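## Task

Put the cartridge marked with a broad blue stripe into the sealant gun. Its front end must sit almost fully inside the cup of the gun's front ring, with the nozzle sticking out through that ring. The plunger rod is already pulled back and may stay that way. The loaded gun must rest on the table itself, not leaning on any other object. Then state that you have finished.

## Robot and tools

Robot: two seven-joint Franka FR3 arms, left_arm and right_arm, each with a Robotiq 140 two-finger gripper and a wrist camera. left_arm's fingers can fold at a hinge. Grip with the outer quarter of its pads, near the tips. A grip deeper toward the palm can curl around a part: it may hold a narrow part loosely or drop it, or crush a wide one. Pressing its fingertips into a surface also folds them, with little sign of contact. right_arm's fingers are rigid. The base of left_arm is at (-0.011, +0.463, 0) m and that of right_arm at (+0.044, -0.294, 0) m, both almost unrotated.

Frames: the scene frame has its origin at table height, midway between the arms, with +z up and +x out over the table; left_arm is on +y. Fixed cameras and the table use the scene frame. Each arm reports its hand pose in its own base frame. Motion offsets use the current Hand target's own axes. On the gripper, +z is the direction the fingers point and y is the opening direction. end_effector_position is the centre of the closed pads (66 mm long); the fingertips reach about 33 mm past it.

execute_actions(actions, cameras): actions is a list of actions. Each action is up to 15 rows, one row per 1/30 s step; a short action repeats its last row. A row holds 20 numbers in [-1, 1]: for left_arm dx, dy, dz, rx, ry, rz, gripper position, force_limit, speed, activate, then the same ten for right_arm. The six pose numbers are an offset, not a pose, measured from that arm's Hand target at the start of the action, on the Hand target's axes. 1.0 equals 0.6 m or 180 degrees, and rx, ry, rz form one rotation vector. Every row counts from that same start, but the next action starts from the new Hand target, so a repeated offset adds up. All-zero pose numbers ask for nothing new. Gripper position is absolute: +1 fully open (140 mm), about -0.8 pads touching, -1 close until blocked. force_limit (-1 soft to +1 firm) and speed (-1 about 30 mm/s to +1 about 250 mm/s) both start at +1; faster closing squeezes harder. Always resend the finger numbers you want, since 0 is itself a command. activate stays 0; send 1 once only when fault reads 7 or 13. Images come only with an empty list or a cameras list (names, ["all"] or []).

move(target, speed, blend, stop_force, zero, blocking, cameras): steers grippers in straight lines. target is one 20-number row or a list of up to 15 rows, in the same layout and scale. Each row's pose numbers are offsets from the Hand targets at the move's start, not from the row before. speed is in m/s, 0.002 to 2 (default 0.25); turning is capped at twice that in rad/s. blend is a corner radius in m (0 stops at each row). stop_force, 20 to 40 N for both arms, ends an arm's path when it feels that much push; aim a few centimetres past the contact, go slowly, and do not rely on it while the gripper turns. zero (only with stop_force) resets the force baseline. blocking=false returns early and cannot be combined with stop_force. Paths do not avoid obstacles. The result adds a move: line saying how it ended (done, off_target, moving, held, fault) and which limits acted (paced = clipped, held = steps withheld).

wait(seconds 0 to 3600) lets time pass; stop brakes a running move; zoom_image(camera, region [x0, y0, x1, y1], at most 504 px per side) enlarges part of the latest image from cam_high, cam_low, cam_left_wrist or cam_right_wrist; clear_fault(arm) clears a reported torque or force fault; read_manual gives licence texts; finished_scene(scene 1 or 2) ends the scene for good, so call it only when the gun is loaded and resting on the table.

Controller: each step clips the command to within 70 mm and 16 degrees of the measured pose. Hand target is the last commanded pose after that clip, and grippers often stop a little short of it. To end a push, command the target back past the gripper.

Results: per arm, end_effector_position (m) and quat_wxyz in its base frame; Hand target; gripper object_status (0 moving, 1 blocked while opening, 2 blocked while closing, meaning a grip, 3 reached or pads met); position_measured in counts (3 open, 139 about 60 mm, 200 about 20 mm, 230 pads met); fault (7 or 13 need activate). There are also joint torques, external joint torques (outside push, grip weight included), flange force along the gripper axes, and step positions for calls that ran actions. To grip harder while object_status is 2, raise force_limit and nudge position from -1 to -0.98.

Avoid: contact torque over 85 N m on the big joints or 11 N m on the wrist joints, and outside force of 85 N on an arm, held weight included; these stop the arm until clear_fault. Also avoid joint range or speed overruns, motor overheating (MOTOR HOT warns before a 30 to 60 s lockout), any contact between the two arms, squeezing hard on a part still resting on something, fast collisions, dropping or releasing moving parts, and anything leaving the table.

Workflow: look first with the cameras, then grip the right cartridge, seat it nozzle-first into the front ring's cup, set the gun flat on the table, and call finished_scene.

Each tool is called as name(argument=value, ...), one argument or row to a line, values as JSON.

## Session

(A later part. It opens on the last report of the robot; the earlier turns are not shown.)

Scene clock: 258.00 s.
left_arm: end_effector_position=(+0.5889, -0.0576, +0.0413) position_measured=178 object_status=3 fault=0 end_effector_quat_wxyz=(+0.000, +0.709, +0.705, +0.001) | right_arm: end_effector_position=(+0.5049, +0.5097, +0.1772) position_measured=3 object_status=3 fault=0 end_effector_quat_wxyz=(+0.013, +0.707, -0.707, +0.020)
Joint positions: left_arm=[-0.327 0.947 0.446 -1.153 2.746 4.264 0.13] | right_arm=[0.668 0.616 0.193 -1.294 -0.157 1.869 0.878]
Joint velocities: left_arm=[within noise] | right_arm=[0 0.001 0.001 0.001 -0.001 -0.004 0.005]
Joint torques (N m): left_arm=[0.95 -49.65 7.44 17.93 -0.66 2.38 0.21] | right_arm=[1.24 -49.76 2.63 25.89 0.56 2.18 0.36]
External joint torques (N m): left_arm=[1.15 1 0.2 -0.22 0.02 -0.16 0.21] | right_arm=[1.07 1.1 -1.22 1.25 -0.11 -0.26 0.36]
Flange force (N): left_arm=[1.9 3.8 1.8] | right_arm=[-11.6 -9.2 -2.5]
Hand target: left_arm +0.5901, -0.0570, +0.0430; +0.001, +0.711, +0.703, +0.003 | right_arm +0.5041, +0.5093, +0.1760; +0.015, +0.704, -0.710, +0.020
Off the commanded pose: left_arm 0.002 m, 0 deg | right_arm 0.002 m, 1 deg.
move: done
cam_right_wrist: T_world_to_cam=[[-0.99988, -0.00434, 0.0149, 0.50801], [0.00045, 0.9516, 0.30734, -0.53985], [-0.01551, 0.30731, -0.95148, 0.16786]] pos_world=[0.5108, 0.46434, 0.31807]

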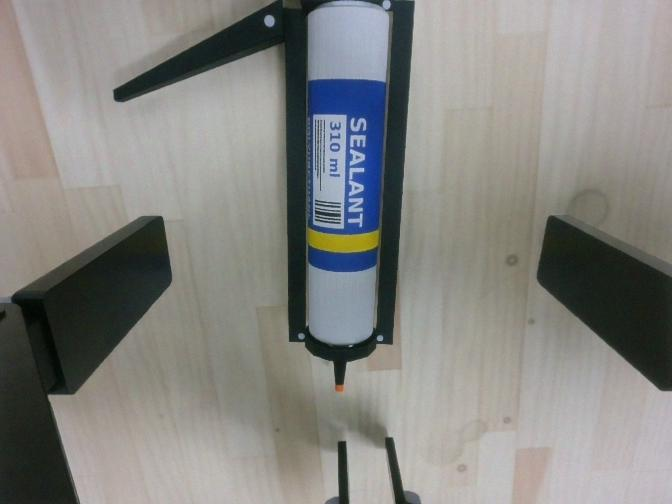

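move(
  target=[
    [0,0.018,0,0,0,0,-0.39,1,1,0,0.4,-0.002,0,0,-0.0167,0,-0.71,-0.5,1,0],
    [-0.183,0.018,0,0,0,0,-0.39,1,1,0,0.865,-0.002,0.087,0,-0.0167,0,-0.71,-0.5,1,0],
  ],
  speed=[0.4,0.3],
  blend=0.03,
  cameras=["cam_high","cam_left_wrist","cam_right_wrist"],
)

Scene clock: 279.47 s.
left_arm: end_effector_position=(+0.6008, -0.1654, +0.0431) position_measured=178 object_status=3 fault=0 end_effector_quat_wxyz=(+0.001, +0.713, +0.701, +0.006) | right_arm: end_effector_position=(+0.5003, -0.0121, +0.1504) position_measured=218 object_status=3 fault=0 end_effector_quat_wxyz=(-0.003, +0.701, -0.713, +0.002)
Joint positions: left_arm=[-0.455 1.123 0.482 -0.825 2.698 4.406 -0.077] | right_arm=[0.123 -0.059 -0.147 -2.332 -0.011 2.28 0]
Joint velocities: left_arm=[within noise] | right_arm=[-0.001 0.001 0 0.001 0 0.001 -0.006]
Joint torques (N m): left_arm=[0.97 -51.63 6.3 18.96 -1.08 2.98 -0.14] | right_arm=[0.55 -27.99 -0.65 23.73 0.92 2.72 -0.17]
External joint torques (N m): left_arm=[0.88 1.83 -0.49 1.09 -0.39 0.43 -0.14] | right_arm=[0.58 0.54 -0.83 0.8 0.34 0.11 -0.17]
Flange force (N): left_arm=[0.0 0.0 0.0] | right_arm=[0.7 -4.5 0.4]
Hand target: left_arm +0.5996, -0.1669, +0.0427; +0.001, +0.711, +0.703, +0.003 | right_arm +0.5007, -0.0116, +0.1496; -0.003, +0.704, -0.710, +0.002
Off the commanded pose: left_arm 0.002 m, 0 deg | right_arm 0.001 m, 0 deg.
move: done
cam_left_wrist: T_world_to_cam=[[0.99982, -0.01534, 0.01099, -0.59286], [-0.01822, -0.93606, 0.35137, -0.15806], [0.0049, -0.35151, -0.93617, 0.12209]] pos_world=[0.58928, -0.11413, 0.17635]
cam_right_wrist: T_world_to_cam=[[-0.9998, 0.00993, 0.01718, 0.50138], [0.01534, 0.93587, 0.35202, -0.04947], [-0.01258, 0.35221, -0.93584, 0.29927]] pos_world=[0.50581, -0.06409, 0.28887]

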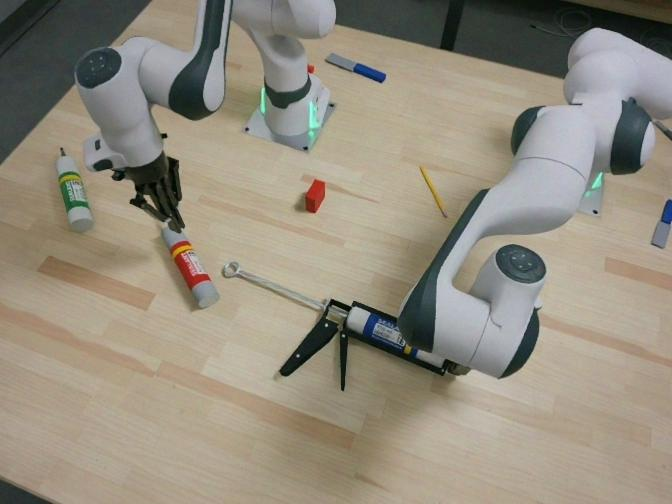

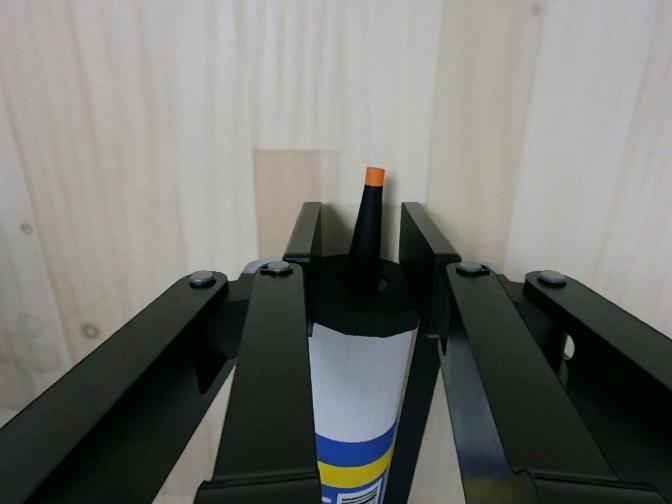

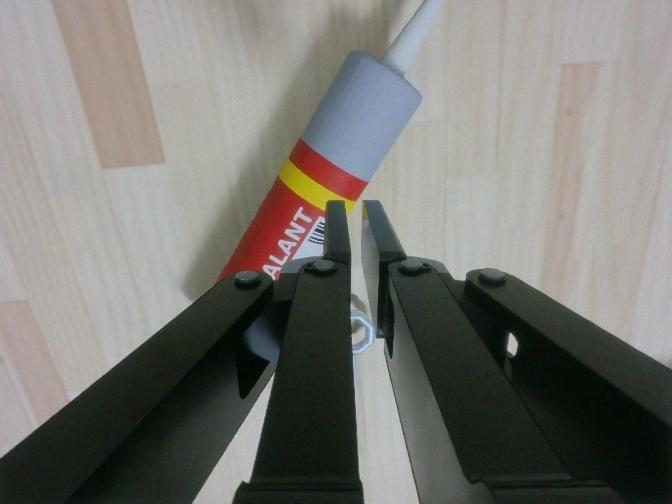

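move(
  target=[
    [0,0,0,0,0,0,-0.39,1,1,0,-0.1,0.0197,0.03,0,0,0,-0.71,-0.5,1,0],
    [0,0,0,0,0,0,-0.39,1,1,0,-0.1152,0.0197,0.1627,0,0,0,-0.71,-0.5,1,0],
  ],
  speed=0.15,
  cameras=["cam_right_wrist"],
)

move(
  target=[0,0,0,0,0,0,-0.39,1,1,0,-0.08,0.003,0,0,0,0,-0.71,-0.5,1,0],
  speed=0.03,
  stop_force=22,
  cameras=["cam_high","cam_left_wrist","cam_right_wrist"],
)

zoom_image(
  camera="cam_high",
  region=[210, 240, 460, 390],
)

Scene clock: 293.93 s.
left_arm: end_effector_position=(+0.6008, -0.1654, +0.0432) position_measured=178 object_status=3 fault=0 end_effector_quat_wxyz=(+0.001, +0.713, +0.702, +0.006) | right_arm: end_effector_position=(+0.4894, +0.0562, +0.0525) position_measured=218 object_status=3 fault=0 end_effector_quat_wxyz=(-0.002, +0.706, -0.708, +0.002)
Joint positions: left_arm=[-0.455 1.123 0.482 -0.824 2.698 4.406 -0.078] | right_arm=[0.184 0.107 -0.069 -2.426 0.014 2.538 0.106]
Joint velocities: left_arm=[within noise] | right_arm=[-0.001 0.001 0.001 -0.001 0.001 0.004 0]
Joint torques (N m): left_arm=[1.04 -51.61 6.06 18.99 -0.93 2.93 -0.15] | right_arm=[0.96 -30.74 -0.42 20.91 0.77 2.75 0.36]
External joint torques (N m): left_arm=[0.92 1.79 -0.74 1.14 -0.25 0.38 -0.15] | right_arm=[0.96 0.45 -0.3 1.26 0.35 0.2 0.36]
Flange force (N): left_arm=[0.0 0.0 0.0] | right_arm=[-2.2 -4.9 1.1]
Hand target: left_arm +0.5996, -0.1669, +0.0427; +0.001, +0.711, +0.703, +0.003 | right_arm +0.4902, +0.0579, +0.0521; -0.003, +0.704, -0.710, +0.002
Off the commanded pose: left_arm 0.002 m, 0 deg | right_arm 0.002 m, 0 deg.
move: done
cam_right_wrist: T_world_to_cam=[[-0.99982, -0.00449, 0.01862, 0.49219], [0.00235, 0.93588, 0.35232, -0.07246], [-0.01901, 0.3523, -0.9357, 0.1866]] pos_world=[0.49582, 0.00428, 0.19097]

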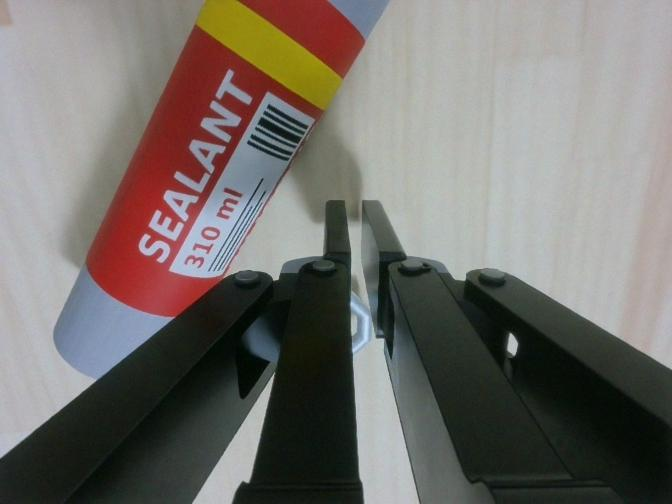

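Scene clock: 297.17 s.
left_arm: end_effector_position=(+0.6006, -0.1654, +0.0435) position_measured=178 object_status=3 fault=0 end_effector_quat_wxyz=(+0.001, +0.713, +0.702, +0.006) | right_arm: end_effector_position=(+0.4906, +0.1049, +0.0540) position_measured=218 object_status=3 fault=0 end_effector_quat_wxyz=(-0.006, +0.705, -0.709, +0.003)
Joint positions: left_arm=[-0.454 1.123 0.482 -0.823 2.698 4.408 -0.078] | right_arm=[0.253 0.121 -0.043 -2.403 0.014 2.537 0.206]
Joint torques (N m): left_arm=[0.97 -51.48 6.05 18.66 -0.96 2.76 -0.16] | right_arm=[1.47 -30.63 -0.17 20.59 0.07 2.21 0.35]
External joint torques (N m): left_arm=[0.96 1.74 -0.69 0.87 -0.28 0.22 -0.16] | right_arm=[1.43 1.44 -0.16 0.56 -0.36 -0.4 0.35]
Flange force (N): left_arm=[0.0 0.0 0.0] | right_arm=[-3.5 -5.0 1.9]
Hand target: left_arm +0.5996, -0.1669, +0.0427; +0.001, +0.711, +0.703, +0.003 | right_arm +0.4888, +0.1059, +0.0522; -0.003, +0.704, -0.710, +0.002
Off the commanded pose: left_arm 0.002 m, 0 deg | right_arm 0.003 m, 0 deg.
move: done
cam_left_wrist: T_world_to_cam=[[0.99984, -0.01445, 0.01023, -0.59254], [-0.01712, -0.93608, 0.35138, -0.15886], [0.0045, -0.3515, -0.93618, 0.1227]] pos_world=[0.58918, -0.11414, 0.17675]
cam_right_wrist: T_world_to_cam=[[-0.99993, 0.00037, 0.01149, 0.49362], [0.00444, 0.93431, 0.35642, -0.1196], [-0.0106, 0.35645, -0.93425, 0.16634]] pos_world=[0.49588, 0.05227, 0.19236]

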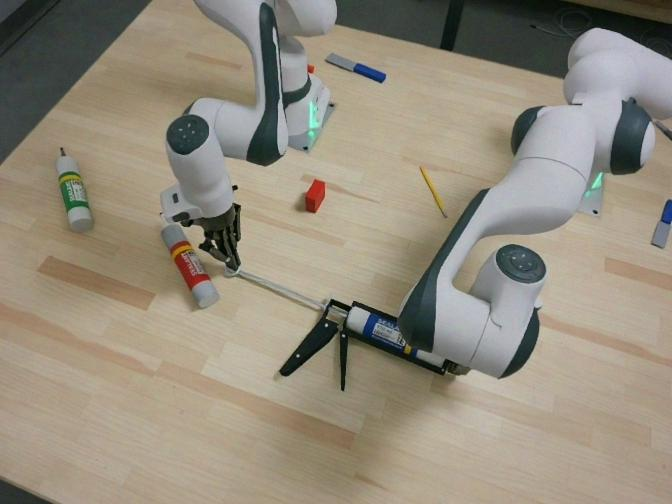

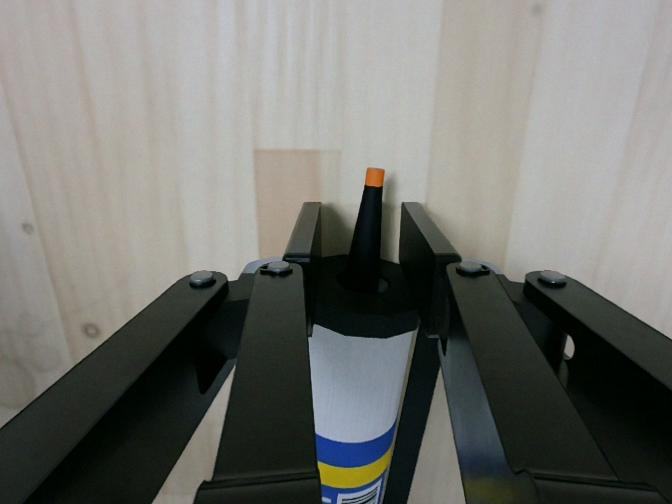

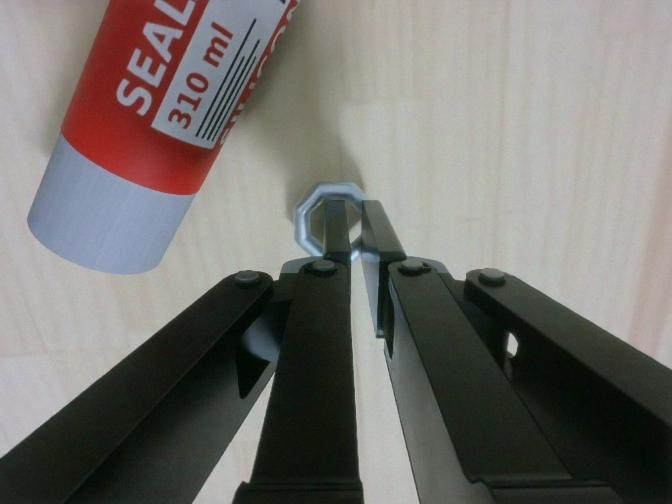

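Scaled by 2.016.

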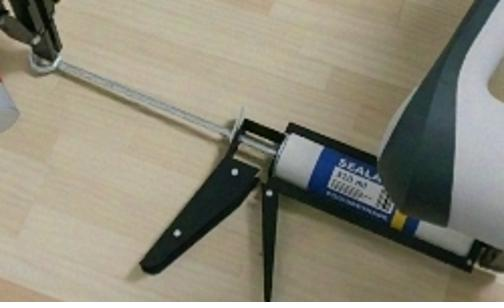

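move(
  target=[
    [0,0,0,0,0,0,-0.39,1,1,0,0,0,-0.025,0,0,0,-0.71,-0.5,1,0],
    [0,0,0,0,0,0,-0.39,1,1,0,0.073,-0.018,-0.025,0,0,0,-0.71,-0.5,1,0],
    [0,0,0,0,0,0,-0.39,1,1,0,0.073,-0.018,0,0,0,0,-0.71,-0.5,1,0],
  ],
  speed=0.1,
)

move(
  target=[0,0,0,0,0,0,-0.39,1,1,0,0,0,0.05,0,0,0,-0.71,-0.5,1,0],
  speed=0.02,
  stop_force=20,
  cameras=["cam_right_wrist","cam_low"],
)

zoom_image(
  camera="cam_low",
  region=[360, 190, 500, 290],
)

Scene clock: 308.30 s.
left_arm: end_effector_position=(+0.6006, -0.1653, +0.0434) position_measured=178 object_status=3 fault=0 end_effector_quat_wxyz=(+0.001, +0.713, +0.702, +0.006) | right_arm: end_effector_position=(+0.4988, +0.0618, +0.0527) position_measured=218 object_status=3 fault=0 end_effector_quat_wxyz=(-0.002, +0.702, -0.712, +0.002)
Joint positions: left_arm=[-0.454 1.124 0.482 -0.823 2.698 4.408 -0.078] | right_arm=[0.201 0.13 -0.077 -2.393 0.017 2.529 0.125]
Joint velocities: left_arm=[within noise] | right_arm=[0 -0.001 0 0.001 0 0.004 -0.005]
Joint torques (N m): left_arm=[0.95 -51.66 6.09 18.64 -0.91 2.75 -0.17] | right_arm=[0.21 -31.97 -0.6 20.61 0.77 2.75 -0.28]
External joint torques (N m): left_arm=[0.96 1.96 -0.7 0.67 -0.22 0.2 -0.17] | right_arm=[0.21 0.34 -0.41 0.63 0.34 0.16 -0.28]
Flange force (N): left_arm=[0.0 0.0 0.0] | right_arm=[0.3 -3.0 1.1]
Hand target: left_arm +0.5996, -0.1669, +0.0427; +0.001, +0.711, +0.703, +0.003 | right_arm +0.4992, +0.0620, +0.0522; -0.003, +0.704, -0.710, +0.002
Off the commanded pose: left_arm 0.002 m, 0 deg | right_arm 0.001 m, 0 deg.
move: done

Scene clock: 309.80 s.
left_arm: end_effector_position=(+0.6006, -0.1653, +0.0434) position_measured=178 object_status=3 fault=0 end_effector_quat_wxyz=(+0.001, +0.713, +0.702, +0.006) | right_arm: end_effector_position=(+0.4992, +0.0619, +0.0378) position_measured=218 object_status=3 fault=0 end_effector_quat_wxyz=(-0.002, +0.702, -0.712, +0.001)
Joint positions: left_arm=[-0.454 1.124 0.482 -0.823 2.698 4.408 -0.078] | right_arm=[0.201 0.165 -0.076 -2.395 0.024 2.565 0.121]
Joint torques (N m): left_arm=[0.95 -51.63 6.06 18.65 -0.93 2.75 -0.16] | right_arm=[0.24 -25.59 -0.35 18.91 0.87 4.92 -0.26]
External joint torques (N m): left_arm=[1.31 1.8 -0.55 0.7 -0.21 0.19 -0.16] | right_arm=[0.16 7.37 -0.2 -0.57 0.47 2.32 -0.26]
Flange force (N): left_arm=[0.0 0.0 0.0] | right_arm=[-1.1 -12.7 23.1]
Hand target: left_arm +0.5996, -0.1669, +0.0427; +0.001, +0.711, +0.703, +0.003 | right_arm +0.4993, +0.0620, +0.0317; -0.003, +0.704, -0.710, +0.002 (not the last commanded pose)
Off the commanded pose: left_arm 0.002 m, 0 deg | right_arm 0.016 m, 0 deg.
move: contact (right_arm)
cam_right_wrist: T_world_to_cam=[[-0.9998, 0.00845, 0.01824, 0.50152], [0.01435, 0.93559, 0.3528, -0.0786], [-0.01408, 0.35299, -0.93552, 0.16855]] pos_world=[0.50492, 0.0098, 0.17627]
Images, in order (width x height): cam_low 672x504, cam_right_wrist 672x504.

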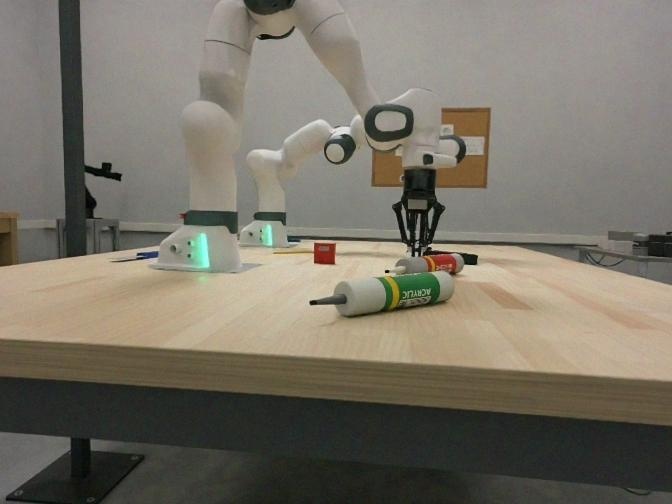

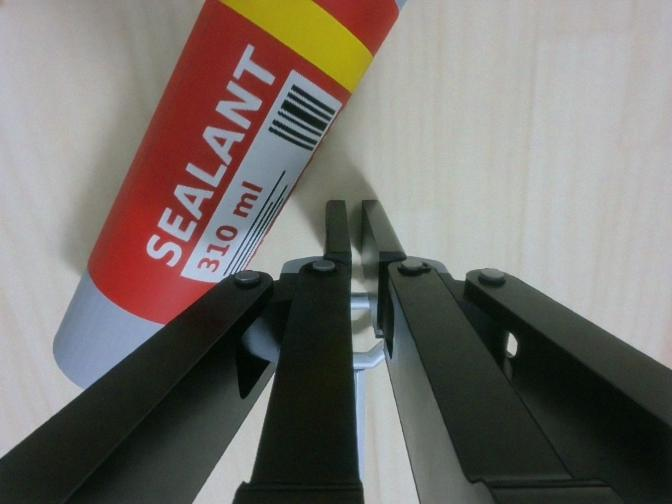

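Scaled by 3.600.

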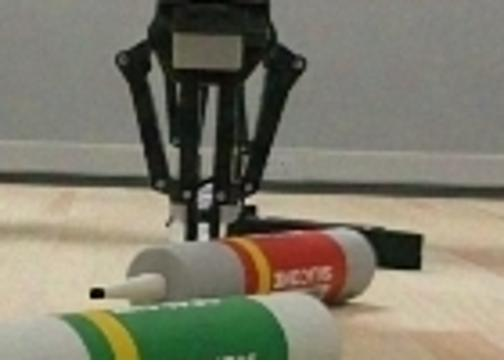

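move(
  target=[0,0,0,0,0,0,-0.39,1,1,0,0,0,-0.0175,0,0,0,-0.71,-0.5,1,0],
  speed=0.05,
)

move(
  target=[0,0,0,0,0,0,-0.39,1,1,0,-0.09,0.0025,0,0,0,0,-0.71,-0.5,1,0],
  speed=0.02,
  stop_force=30,
  cameras=["cam_high","cam_left_wrist","cam_right_wrist"],
)

zoom_image(
  camera="cam_high",
  region=[210, 240, 460, 390],
)

Scene clock: 315.33 s.
left_arm: end_effector_position=(+0.6006, -0.1653, +0.0434) position_measured=178 object_status=3 fault=0 end_effector_quat_wxyz=(+0.001, +0.713, +0.702, +0.006) | right_arm: end_effector_position=(+0.4998, +0.0622, +0.0418) position_measured=218 object_status=3 fault=0 end_effector_quat_wxyz=(-0.004, +0.702, -0.712, +0.002)
Joint positions: left_arm=[-0.454 1.124 0.482 -0.823 2.698 4.408 -0.078] | right_arm=[0.201 0.156 -0.076 -2.395 0.024 2.559 0.12]
Joint velocities: left_arm=[within noise] | right_arm=[0.001 -0.001 0.001 0.001 0 -0.004 0]
Joint torques (N m): left_arm=[0.95 -51.63 6.06 18.61 -0.92 2.76 -0.14] | right_arm=[0.6 -33.09 -0.88 20.18 0.3 2.3 -0.19]
External joint torques (N m): left_arm=[0.88 1.86 -0.74 0.72 -0.24 0.2 -0.14] | right_arm=[0.6 -0.32 -0.65 0.56 -0.12 -0.31 -0.19]
Flange force (N): left_arm=[0.0 0.0 0.0] | right_arm=[-0.1 -1.4 -1.7]
Hand target: left_arm +0.5996, -0.1669, +0.0427; +0.001, +0.711, +0.703, +0.003 | right_arm +0.4992, +0.0620, +0.0422; -0.003, +0.704, -0.710, +0.002
Off the commanded pose: left_arm 0.002 m, 0 deg | right_arm 0.001 m, 0 deg.
move: done

Scene clock: 319.83 s.
left_arm: end_effector_position=(+0.6031, -0.1435, +0.0438) position_measured=178 object_status=3 fault=0 end_effector_quat_wxyz=(-0.010, +0.709, +0.705, +0.015) | right_arm: end_effector_position=(+0.5005, +0.0956, +0.0425) position_measured=218 object_status=3 fault=0 end_effector_quat_wxyz=(+0.000, +0.696, -0.718, +0.004)
Joint positions: left_arm=[-0.431 1.121 0.47 -0.825 2.739 4.409 -0.08] | right_arm=[0.266 0.17 -0.074 -2.37 0.011 2.545 0.214]
Joint velocities: left_arm=[0.002 -0.001 -0.006 -0.001 0.007 -0.002 -0.003] | right_arm=[within noise]
Joint torques (N m): left_arm=[-7.97 -51.18 -2.6 19.33 -5.68 2.19 -0.48] | right_arm=[11.15 -32.67 9.92 21.58 2.42 2.94 0.4]
External joint torques (N m): left_arm=[-7.85 2.29 -9.23 1.33 -5.08 -0.38 -0.48] | right_arm=[11.02 0.74 10.03 1.83 2 0.35 0.41]
Flange force (N): left_arm=[0.0 0.0 0.0] | right_arm=[-22.4 -3.2 2.8]
Hand target: left_arm +0.5996, -0.1669, +0.0427; +0.001, +0.711, +0.703, +0.003 | right_arm +0.4982, +0.1160, +0.0424; -0.003, +0.704, -0.710, +0.002
Off the commanded pose: left_arm 0.024 m, 2 deg | right_arm 0.021 m, 1 deg.
move: off_target (right_arm)
cam_left_wrist: T_world_to_cam=[[0.99995, -0.00563, 0.00801, -0.59343], [-0.00793, -0.94586, 0.32448, -0.14428], [0.00575, -0.32453, -0.94586, 0.13425]] pos_world=[0.59148, -0.09624, 0.17855]
cam_right_wrist: T_world_to_cam=[[-0.99956, 0.02383, 0.01783, 0.5009], [0.02854, 0.93756, 0.34665, -0.11879], [-0.00845, 0.34701, -0.93783, 0.15901]] pos_world=[0.50541, 0.04426, 0.18137]

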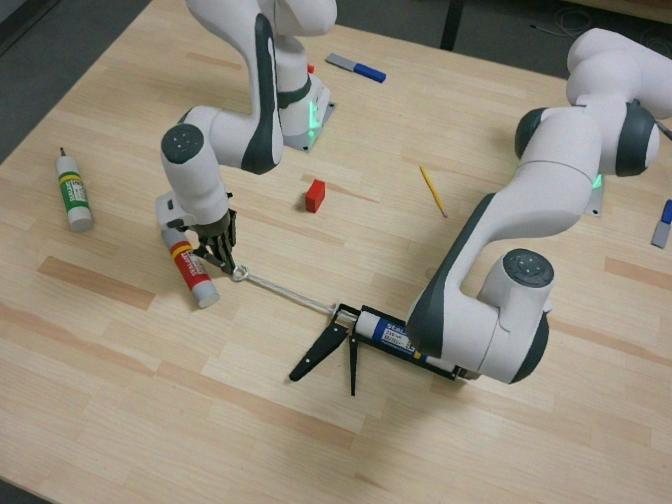

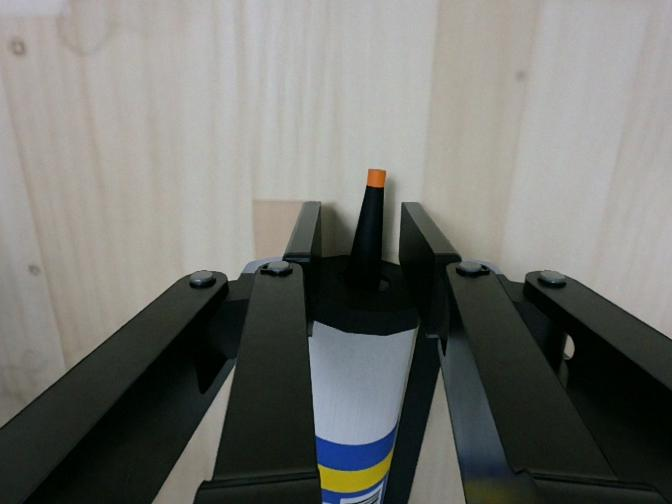

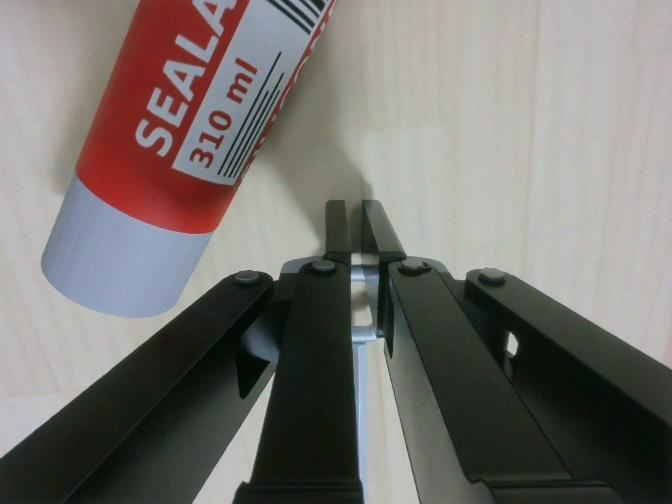

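Scaled by 2.016.

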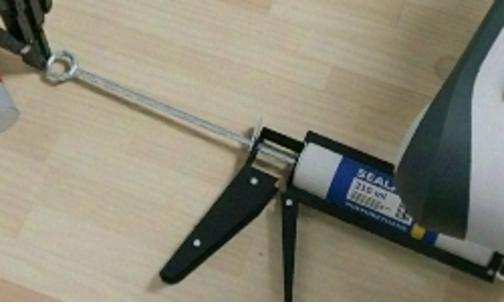

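move(
  target=[
    [0.03,0,0,0,0,0,-0.39,1,1,0,0.08,0,0,0,0,0,-0.71,-0.5,1,0],
    [0.2,0,0,0,0,0,-0.39,1,1,0,0.08,0,-0.24,0,0,0,-0.71,-0.5,1,0],
    [0.25,0,0,0,0,0,-0.39,1,1,0,-0.66,0,-0.24,0,0,0,-0.71,-0.5,1,0],
  ],
  speed=[0.2,0.3,0.4],
)

move(
  target=[0,0,0,0,0,0,-0.39,1,1,0,0,0,0,0,0,0,1,-0.5,1,0],
  cameras=["cam_high","cam_right_wrist"],
)

zoom_image(
  camera="cam_right_wrist",
  region=[280, 270, 420, 400],
)

zoom_image(
  camera="cam_right_wrist",
  region=[280, 0, 420, 90],
)

Scene clock: 332.17 s.
left_arm: end_effector_position=(+0.6002, -0.0176, +0.0415) position_measured=178 object_status=3 fault=0 end_effector_quat_wxyz=(+0.000, +0.710, +0.705, +0.001) | right_arm: end_effector_position=(+0.5021, +0.5113, +0.1886) position_measured=218 object_status=3 fault=0 end_effector_quat_wxyz=(-0.005, +0.707, -0.707, +0.003)
Joint positions: left_arm=[-0.225 0.982 0.402 -1.072 2.78 4.293 0.167] | right_arm=[0.705 0.556 0.123 -1.363 -0.075 1.925 0.835]
Joint velocities: left_arm=[within noise] | right_arm=[0 0.001 0.001 0.001 0 -0.001 0.009]
Joint torques (N m): left_arm=[0.98 -50.62 6.51 18.22 -0.64 2.38 0.21] | right_arm=[1.1 -48.72 1.4 26.25 1.07 2.21 0.39]
External joint torques (N m): left_arm=[0.99 0.96 0.1 -0.14 0.03 -0.16 0.21] | right_arm=[1.13 1.04 -1 1.38 0.36 -0.34 0.39]
Flange force (N): left_arm=[0.0 0.0 0.0] | right_arm=[-11.1 -8.7 -2.5]
Hand target: left_arm +0.6013, -0.0170, +0.0432; +0.001, +0.711, +0.703, +0.003 | right_arm +0.5008, +0.5116, +0.1874; -0.003, +0.704, -0.710, +0.002
Off the commanded pose: left_arm 0.002 m, 0 deg | right_arm 0.002 m, 1 deg.
move: done

Scene clock: 332.97 s.
left_arm: end_effector_position=(+0.6002, -0.0176, +0.0415) position_measured=178 object_status=3 fault=0 end_effector_quat_wxyz=(+0.000, +0.710, +0.705, +0.001) | right_arm: end_effector_position=(+0.5021, +0.5112, +0.1886) position_measured=3 object_status=0 fault=0 end_effector_quat_wxyz=(-0.005, +0.706, -0.708, +0.003)
Joint positions: left_arm=[-0.225 0.982 0.402 -1.072 2.78 4.293 0.167] | right_arm=[0.705 0.556 0.123 -1.363 -0.075 1.925 0.837]
Joint torques (N m): left_arm=[0.94 -50.57 6.54 18.19 -0.66 2.38 0.25] | right_arm=[0.71 -48.72 1.76 26.1 0.94 2.22 0.33]
External joint torques (N m): left_arm=[0.94 1.18 0.09 -0.24 0.01 -0.17 0.25] | right_arm=[0.74 1.01 -0.65 1.27 0.23 -0.32 0.33]
Flange force (N): left_arm=[0.0 0.0 0.0] | right_arm=[-10.1 -8.3 -2.2]
Hand target: left_arm +0.6013, -0.0170, +0.0432; +0.001, +0.711, +0.703, +0.003 | right_arm +0.5008, +0.5116, +0.1874; -0.003, +0.704, -0.710, +0.002
Off the commanded pose: left_arm 0.002 m, 0 deg | right_arm 0.002 m, 0 deg.
move: done
cam_right_wrist: T_world_to_cam=[[-0.99991, -0.0045, 0.01285, 0.50551], [0.00034, 0.93505, 0.35452, -0.54515], [-0.01361, 0.35449, -0.93496, 0.14994]] pos_world=[0.50769, 0.45887, 0.32696]

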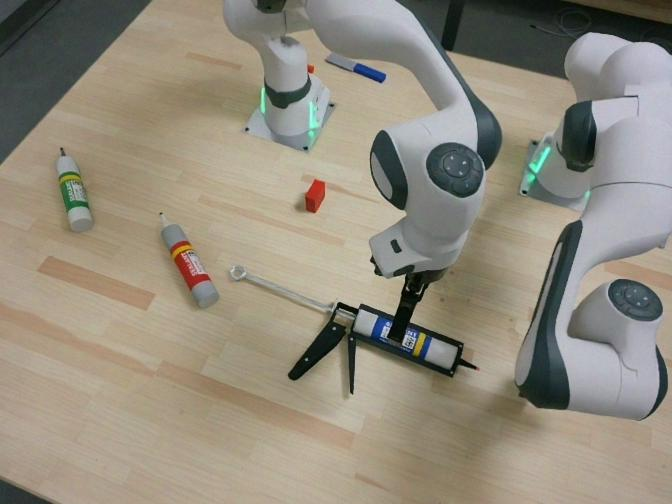

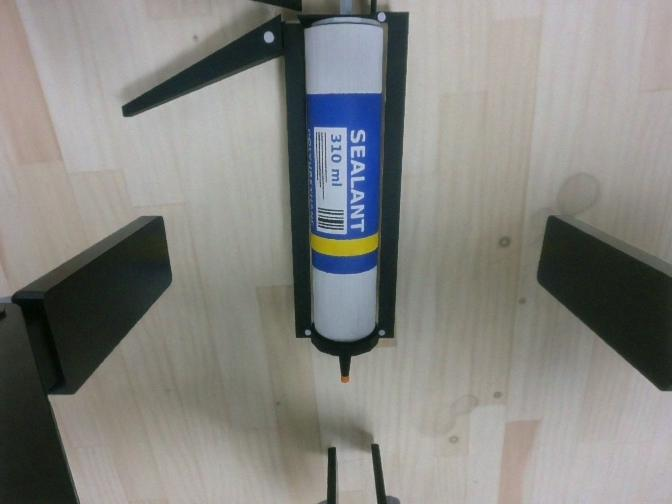

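Scaled by 3.600.

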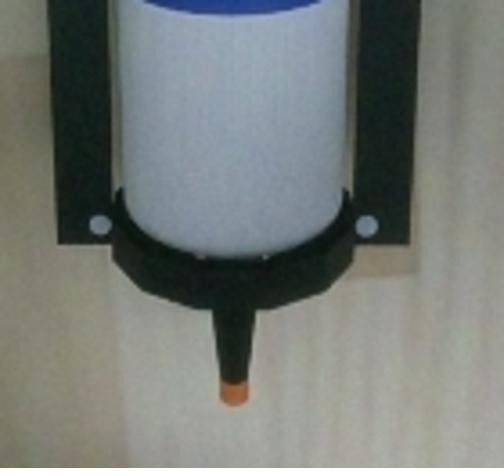

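Scaled by 3.600.

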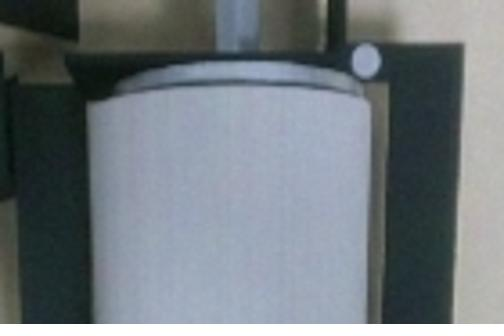

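move(
  target=[
    [0,0,0,0,0,0,-0.39,1,1,0,0.3,0,0,0,0,0,-0.71,-0.5,1,0],
    [-0.212,0,0,0,0,0,-0.39,1,1,0,0.7277,0,0.1,0,0,0,-0.71,-0.5,1,0],
    [-0.212,0,0,0,0,0,-0.39,1,1,0,0.7277,0,0.2415,0,0,0,-0.71,-0.5,1,0],
  ],
  speed=[0.4,0.3,0.15],
  blend=[0.03,0.01,0],
)

move(
  target=[0,0,0,0,0,0,-0.39,1,1,0,-0.18,0.002,0,0,0,0,-0.71,-0.5,1,0],
  speed=0.03,
  stop_force=38,
  cameras=["cam_high","cam_left_wrist","cam_right_wrist"],
)

zoom_image(
  camera="cam_high",
  region=[210, 240, 460, 390],
)

Scene clock: 374.30 s.
left_arm: end_effector_position=(+0.6007, -0.1442, +0.0437) position_measured=178 object_status=3 fault=0 end_effector_quat_wxyz=(+0.002, +0.713, +0.701, +0.005) | right_arm: end_effector_position=(+0.4971, +0.0752, +0.0418) position_measured=218 object_status=3 fault=0 end_effector_quat_wxyz=(-0.002, +0.702, -0.712, +0.002)
Joint positions: left_arm=[-0.423 1.075 0.448 -0.903 2.732 4.369 -0.04] | right_arm=[0.258 0.156 -0.106 -2.395 0.029 2.556 0.145]
Joint velocities: left_arm=[within noise] | right_arm=[0 -0.001 -0.001 -0.001 0 0.001 -0.006]
Joint torques (N m): left_arm=[1.45 -50.75 6.71 19.03 -0.74 2.82 -0.1] | right_arm=[0.04 -32.04 -0.66 20.58 0.74 2.76 -0.35]
External joint torques (N m): left_arm=[1.31 2.24 0.01 0.89 -0.07 0.28 -0.11] | right_arm=[0.02 0.67 -0.31 0.98 0.32 0.17 -0.35]
Flange force (N): left_arm=[0.0 0.0 0.0] | right_arm=[0.2 -5.0 2.0]
Hand target: left_arm +0.5999, -0.1441, +0.0427; +0.001, +0.711, +0.703, +0.003 | right_arm +0.4978, +0.0754, +0.0414; -0.003, +0.704, -0.710, +0.002
Off the commanded pose: left_arm 0.001 m, 0 deg | right_arm 0.001 m, 0 deg.
move: done

Scene clock: 379.47 s.
left_arm: end_effector_position=(+0.6047, -0.1023, +0.0470) position_measured=178 object_status=3 fault=0 end_effector_quat_wxyz=(-0.018, +0.707, +0.706, +0.024) | right_arm: end_effector_position=(+0.4991, +0.1400, +0.0383) position_measured=218 object_status=3 fault=0 end_effector_quat_wxyz=(+0.008, +0.688, -0.726, +0.004)
Joint positions: left_arm=[-0.37 1.061 0.405 -0.91 2.831 4.366 -0.053] | right_arm=[0.377 0.21 -0.097 -2.322 0.011 2.52 0.327]
Joint torques (N m): left_arm=[-14.7 -49.18 -9.7 20.42 -9.44 2.03 -0.67] | right_arm=[18.45 -35.88 18.4 23.4 4.15 4.02 0.26]
External joint torques (N m): left_arm=[-14.72 3.42 -15.8 2.13 -8.93 -0.51 -0.67] | right_arm=[18.46 -1.12 18.85 3.53 3.72 1.49 0.26]
Flange force (N): left_arm=[0.0 0.0 0.0] | right_arm=[-36.3 3.1 1.8]
Hand target: left_arm +0.5999, -0.1441, +0.0427; +0.001, +0.711, +0.703, +0.003 | right_arm +0.4959, +0.1780, +0.0421; -0.003, +0.704, -0.710, +0.001 (not the last commanded pose)
Off the commanded pose: left_arm 0.042 m, 3 deg | right_arm 0.044 m, 3 deg.
move: contact (right_arm)
cam_left_wrist: T_world_to_cam=[[0.99995, -0.00044, 0.00966, -0.59435], [-0.00335, -0.95312, 0.30258, -0.10883], [0.00908, -0.3026, -0.95307, 0.15116]] pos_world=[0.59258, -0.05825, 0.18274]
cam_right_wrist: T_world_to_cam=[[-0.9984, 0.04779, 0.03012, 0.49411], [0.05514, 0.94042, 0.33552, -0.1722], [-0.01229, 0.33664, -0.94155, 0.14306]] pos_world=[0.50458, 0.09017, 0.17759]

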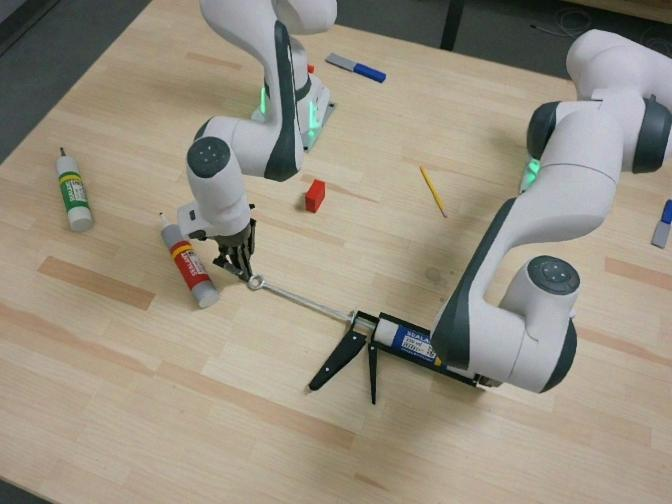

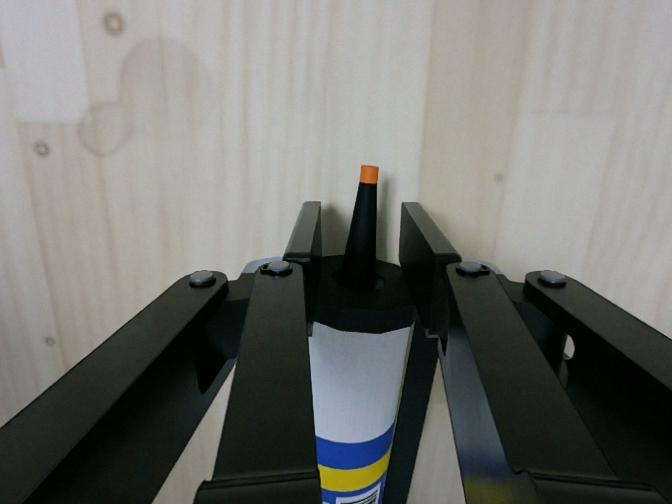

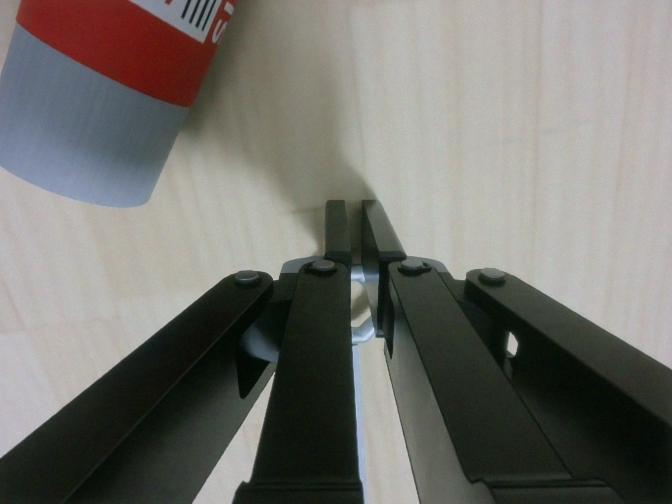

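Scaled by 2.016.

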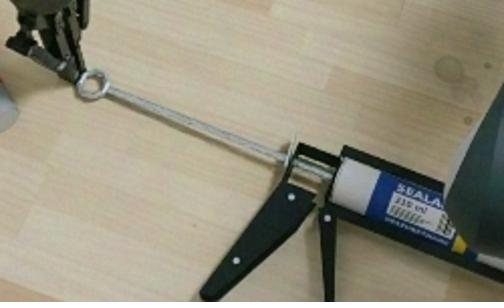

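move(
  target=[
    [0.03,0,0,0,0,0,-0.39,1,1,0,0.14,0,0,0,0,0,-0.71,-0.5,1,0],
    [0.2,0,0,0,0,0,-0.39,1,1,0,0.14,0,-0.24,0,0,0,-0.71,-0.5,1,0],
    [0.3,0,0,0,0,0,-0.39,1,1,0,-0.58,0,-0.18,0,0,0,1,-0.5,1,0],
  ],
  speed=[0.15,0.3,0.4],
  cameras=["cam_high","cam_right_wrist"],
)

zoom_image(
  camera="cam_right_wrist",
  region=[270, 270, 430, 430],
)

zoom_image(
  camera="cam_right_wrist",
  region=[270, 0, 430, 100],
)

Scene clock: 390.40 s.
left_arm: end_effector_position=(+0.6029, +0.0355, +0.0443) position_measured=178 object_status=3 fault=0 end_effector_quat_wxyz=(+0.003, +0.709, +0.705, +0.004) | right_arm: end_effector_position=(+0.4997, +0.5253, +0.1525) position_measured=3 object_status=0 fault=0 end_effector_quat_wxyz=(-0.005, +0.707, -0.708, +0.002)
Joint positions: left_arm=[-0.11 0.975 0.349 -1.058 2.828 4.288 0.228] | right_arm=[0.755 0.609 0.077 -1.366 -0.053 1.984 0.84]
Joint torques (N m): left_arm=[0.93 -49.58 5.45 19.51 -0.67 2.78 0.21] | right_arm=[0.67 -49.96 1.07 26.01 0.9 2.24 0.36]
External joint torques (N m): left_arm=[1.24 2.07 0.16 0.86 0.03 0.26 0.21] | right_arm=[0.78 1.07 -0.69 1.31 0.21 -0.3 0.36]
Flange force (N): left_arm=[0.0 0.0 0.0] | right_arm=[-10.6 -8.3 -1.4]
Hand target: left_arm +0.6019, +0.0358, +0.0434; +0.001, +0.711, +0.703, +0.003 | right_arm +0.4984, +0.5256, +0.1513; -0.003, +0.704, -0.710, +0.001
Off the commanded pose: left_arm 0.001 m, 0 deg | right_arm 0.002 m, 0 deg.
joint at its limit (left arm) — joint 5 (forearm roll), upper limit.
move: done
cam_right_wrist: T_world_to_cam=[[-0.99989, -0.00485, 0.014, 0.50366], [0.00045, 0.9346, 0.3557, -0.54553], [-0.01481, 0.35567, -0.93449, 0.11115]] pos_world=[0.5055, 0.47276, 0.29086]

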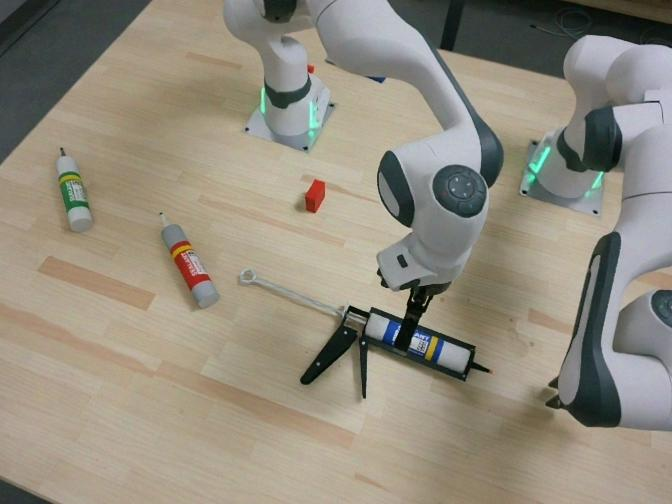

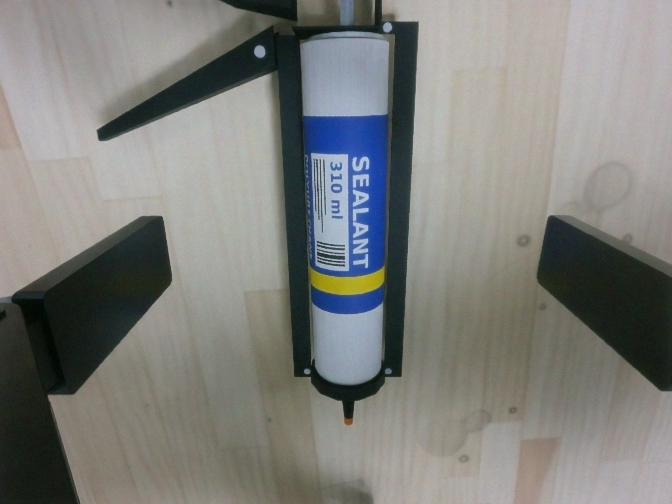

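Scaled by 3.150.

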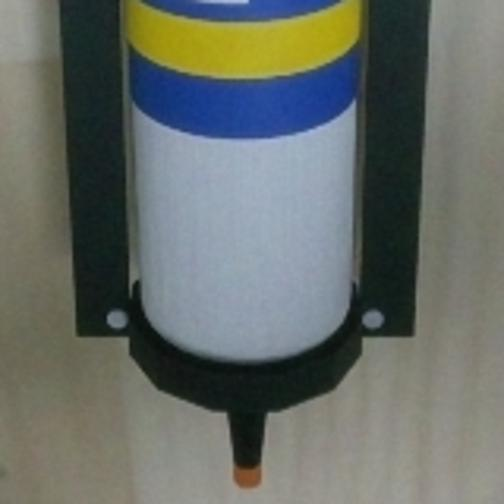

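Scaled by 3.150.

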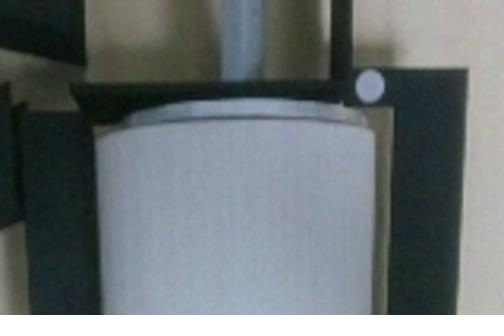

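move(
  target=[-0.1,0,-0.02,0,0,0,-0.39,1,1,0,0.15,0,-0.05,0,0,0,1,-0.5,1,0],
  cameras=["cam_left_wrist"],
)

Scene clock: 407.33 s.
left_arm: end_effector_position=(+0.6009, -0.0231, +0.0540) position_measured=178 object_status=3 fault=0 end_effector_quat_wxyz=(+0.000, +0.713, +0.701, +0.004) | right_arm: end_effector_position=(+0.4974, +0.4352, +0.1808) position_measured=3 object_status=3 fault=0 end_effector_quat_wxyz=(-0.002, +0.701, -0.713, +0.002)
Joint positions: left_arm=[-0.222 0.96 0.372 -1.065 2.818 4.305 0.146] | right_arm=[0.653 0.371 0.078 -1.667 -0.036 2.042 0.758]
Joint velocities: left_arm=[0 0 -0.001 -0.001 0.001 0 -0.007] | right_arm=[-0.001 0 0.001 0.001 0 0.001 -0.007]
Joint torques (N m): left_arm=[0.69 -49.98 6.34 19.45 -0.96 2.81 -0.11] | right_arm=[0.06 -44.24 0.89 24.83 0.74 2.65 -0.29]
External joint torques (N m): left_arm=[0.49 1.5 0.42 0.89 -0.31 0.28 -0.11] | right_arm=[0.09 0.03 -0.32 0.39 0.07 0.12 -0.29]
Flange force (N): left_arm=[0.0 0.0 0.0] | right_arm=[-0.8 -1.7 -0.2]
Hand target: left_arm +0.6012, -0.0242, +0.0552; +0.001, +0.711, +0.703, +0.003 | right_arm +0.4974, +0.4355, +0.1810; -0.003, +0.704, -0.710, +0.001
Off the commanded pose: left_arm 0.002 m, 0 deg | right_arm 0.000 m, 0 deg.
move: done
cam_left_wrist: T_world_to_cam=[[0.99984, -0.01665, 0.00659, -0.59075], [-0.0179, -0.93566, 0.35246, -0.02902], [0.0003, -0.35252, -0.9358, 0.18513]] pos_world=[0.59008, 0.02827, 0.18736]

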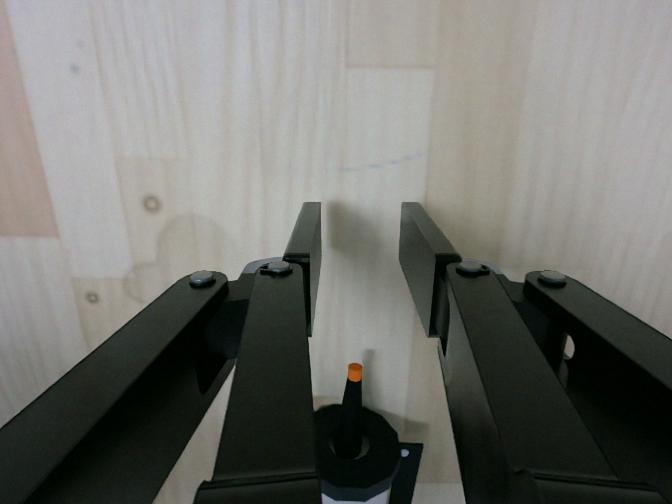

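wait(
  seconds=0.1,
  cameras=["cam_high"],
)

zoom_image(
  camera="cam_high",
  region=[340, 290, 500, 410],
)

Scene clock: 411.87 s.
left_arm: end_effector_position=(+0.6009, -0.0231, +0.0540) position_measured=178 object_status=3 fault=0 end_effector_quat_wxyz=(+0.000, +0.713, +0.701, +0.004) | right_arm: end_effector_position=(+0.4974, +0.4352, +0.1808) position_measured=3 object_status=3 fault=0 end_effector_quat_wxyz=(-0.002, +0.702, -0.712, +0.002)
Joint positions: left_arm=[-0.222 0.96 0.372 -1.065 2.818 4.305 0.145] | right_arm=[0.653 0.371 0.078 -1.667 -0.036 2.042 0.756]
Joint torques (N m): left_arm=[0.77 -49.95 6.3 19.51 -0.95 2.8 -0.13] | right_arm=[-0.01 -44.27 0.94 24.75 0.75 2.65 -0.24]
External joint torques (N m): left_arm=[0.91 1.43 0.56 0.94 -0.28 0.27 -0.13] | right_arm=[-0.11 0.09 -0.38 0.26 0.07 0.12 -0.24]
Flange force (N): left_arm=[0.0 0.0 0.0] | right_arm=[-0.4 -1.5 0.0]
Hand target: left_arm +0.6012, -0.0242, +0.0552; +0.001, +0.711, +0.703, +0.003 | right_arm +0.4974, +0.4355, +0.1810; -0.003, +0.704, -0.710, +0.001
Tool commands: left_gripper/position=-0.39 left_gripper/force_limit=+1.0 left_gripper/speed=+1.0 left_gripper/activate=+0.0 right_gripper/position=+1.0 right_gripper/force_limit=-0.5 right_gripper/speed=+1.0 right_gripper/activate=+0.0
Off the commanded pose: left_arm 0.002 m, 0 deg | right_arm 0.000 m, 0 deg.
wait: 0.10 s; at rest from the start

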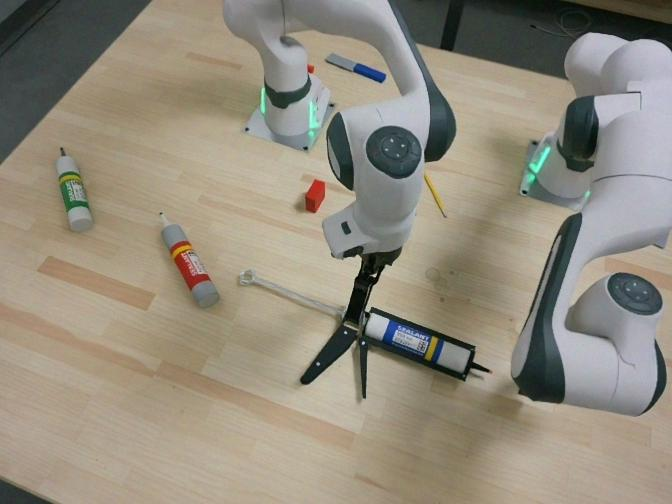

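Scaled by 3.150.

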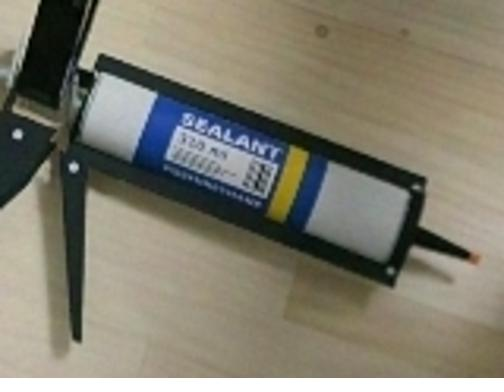

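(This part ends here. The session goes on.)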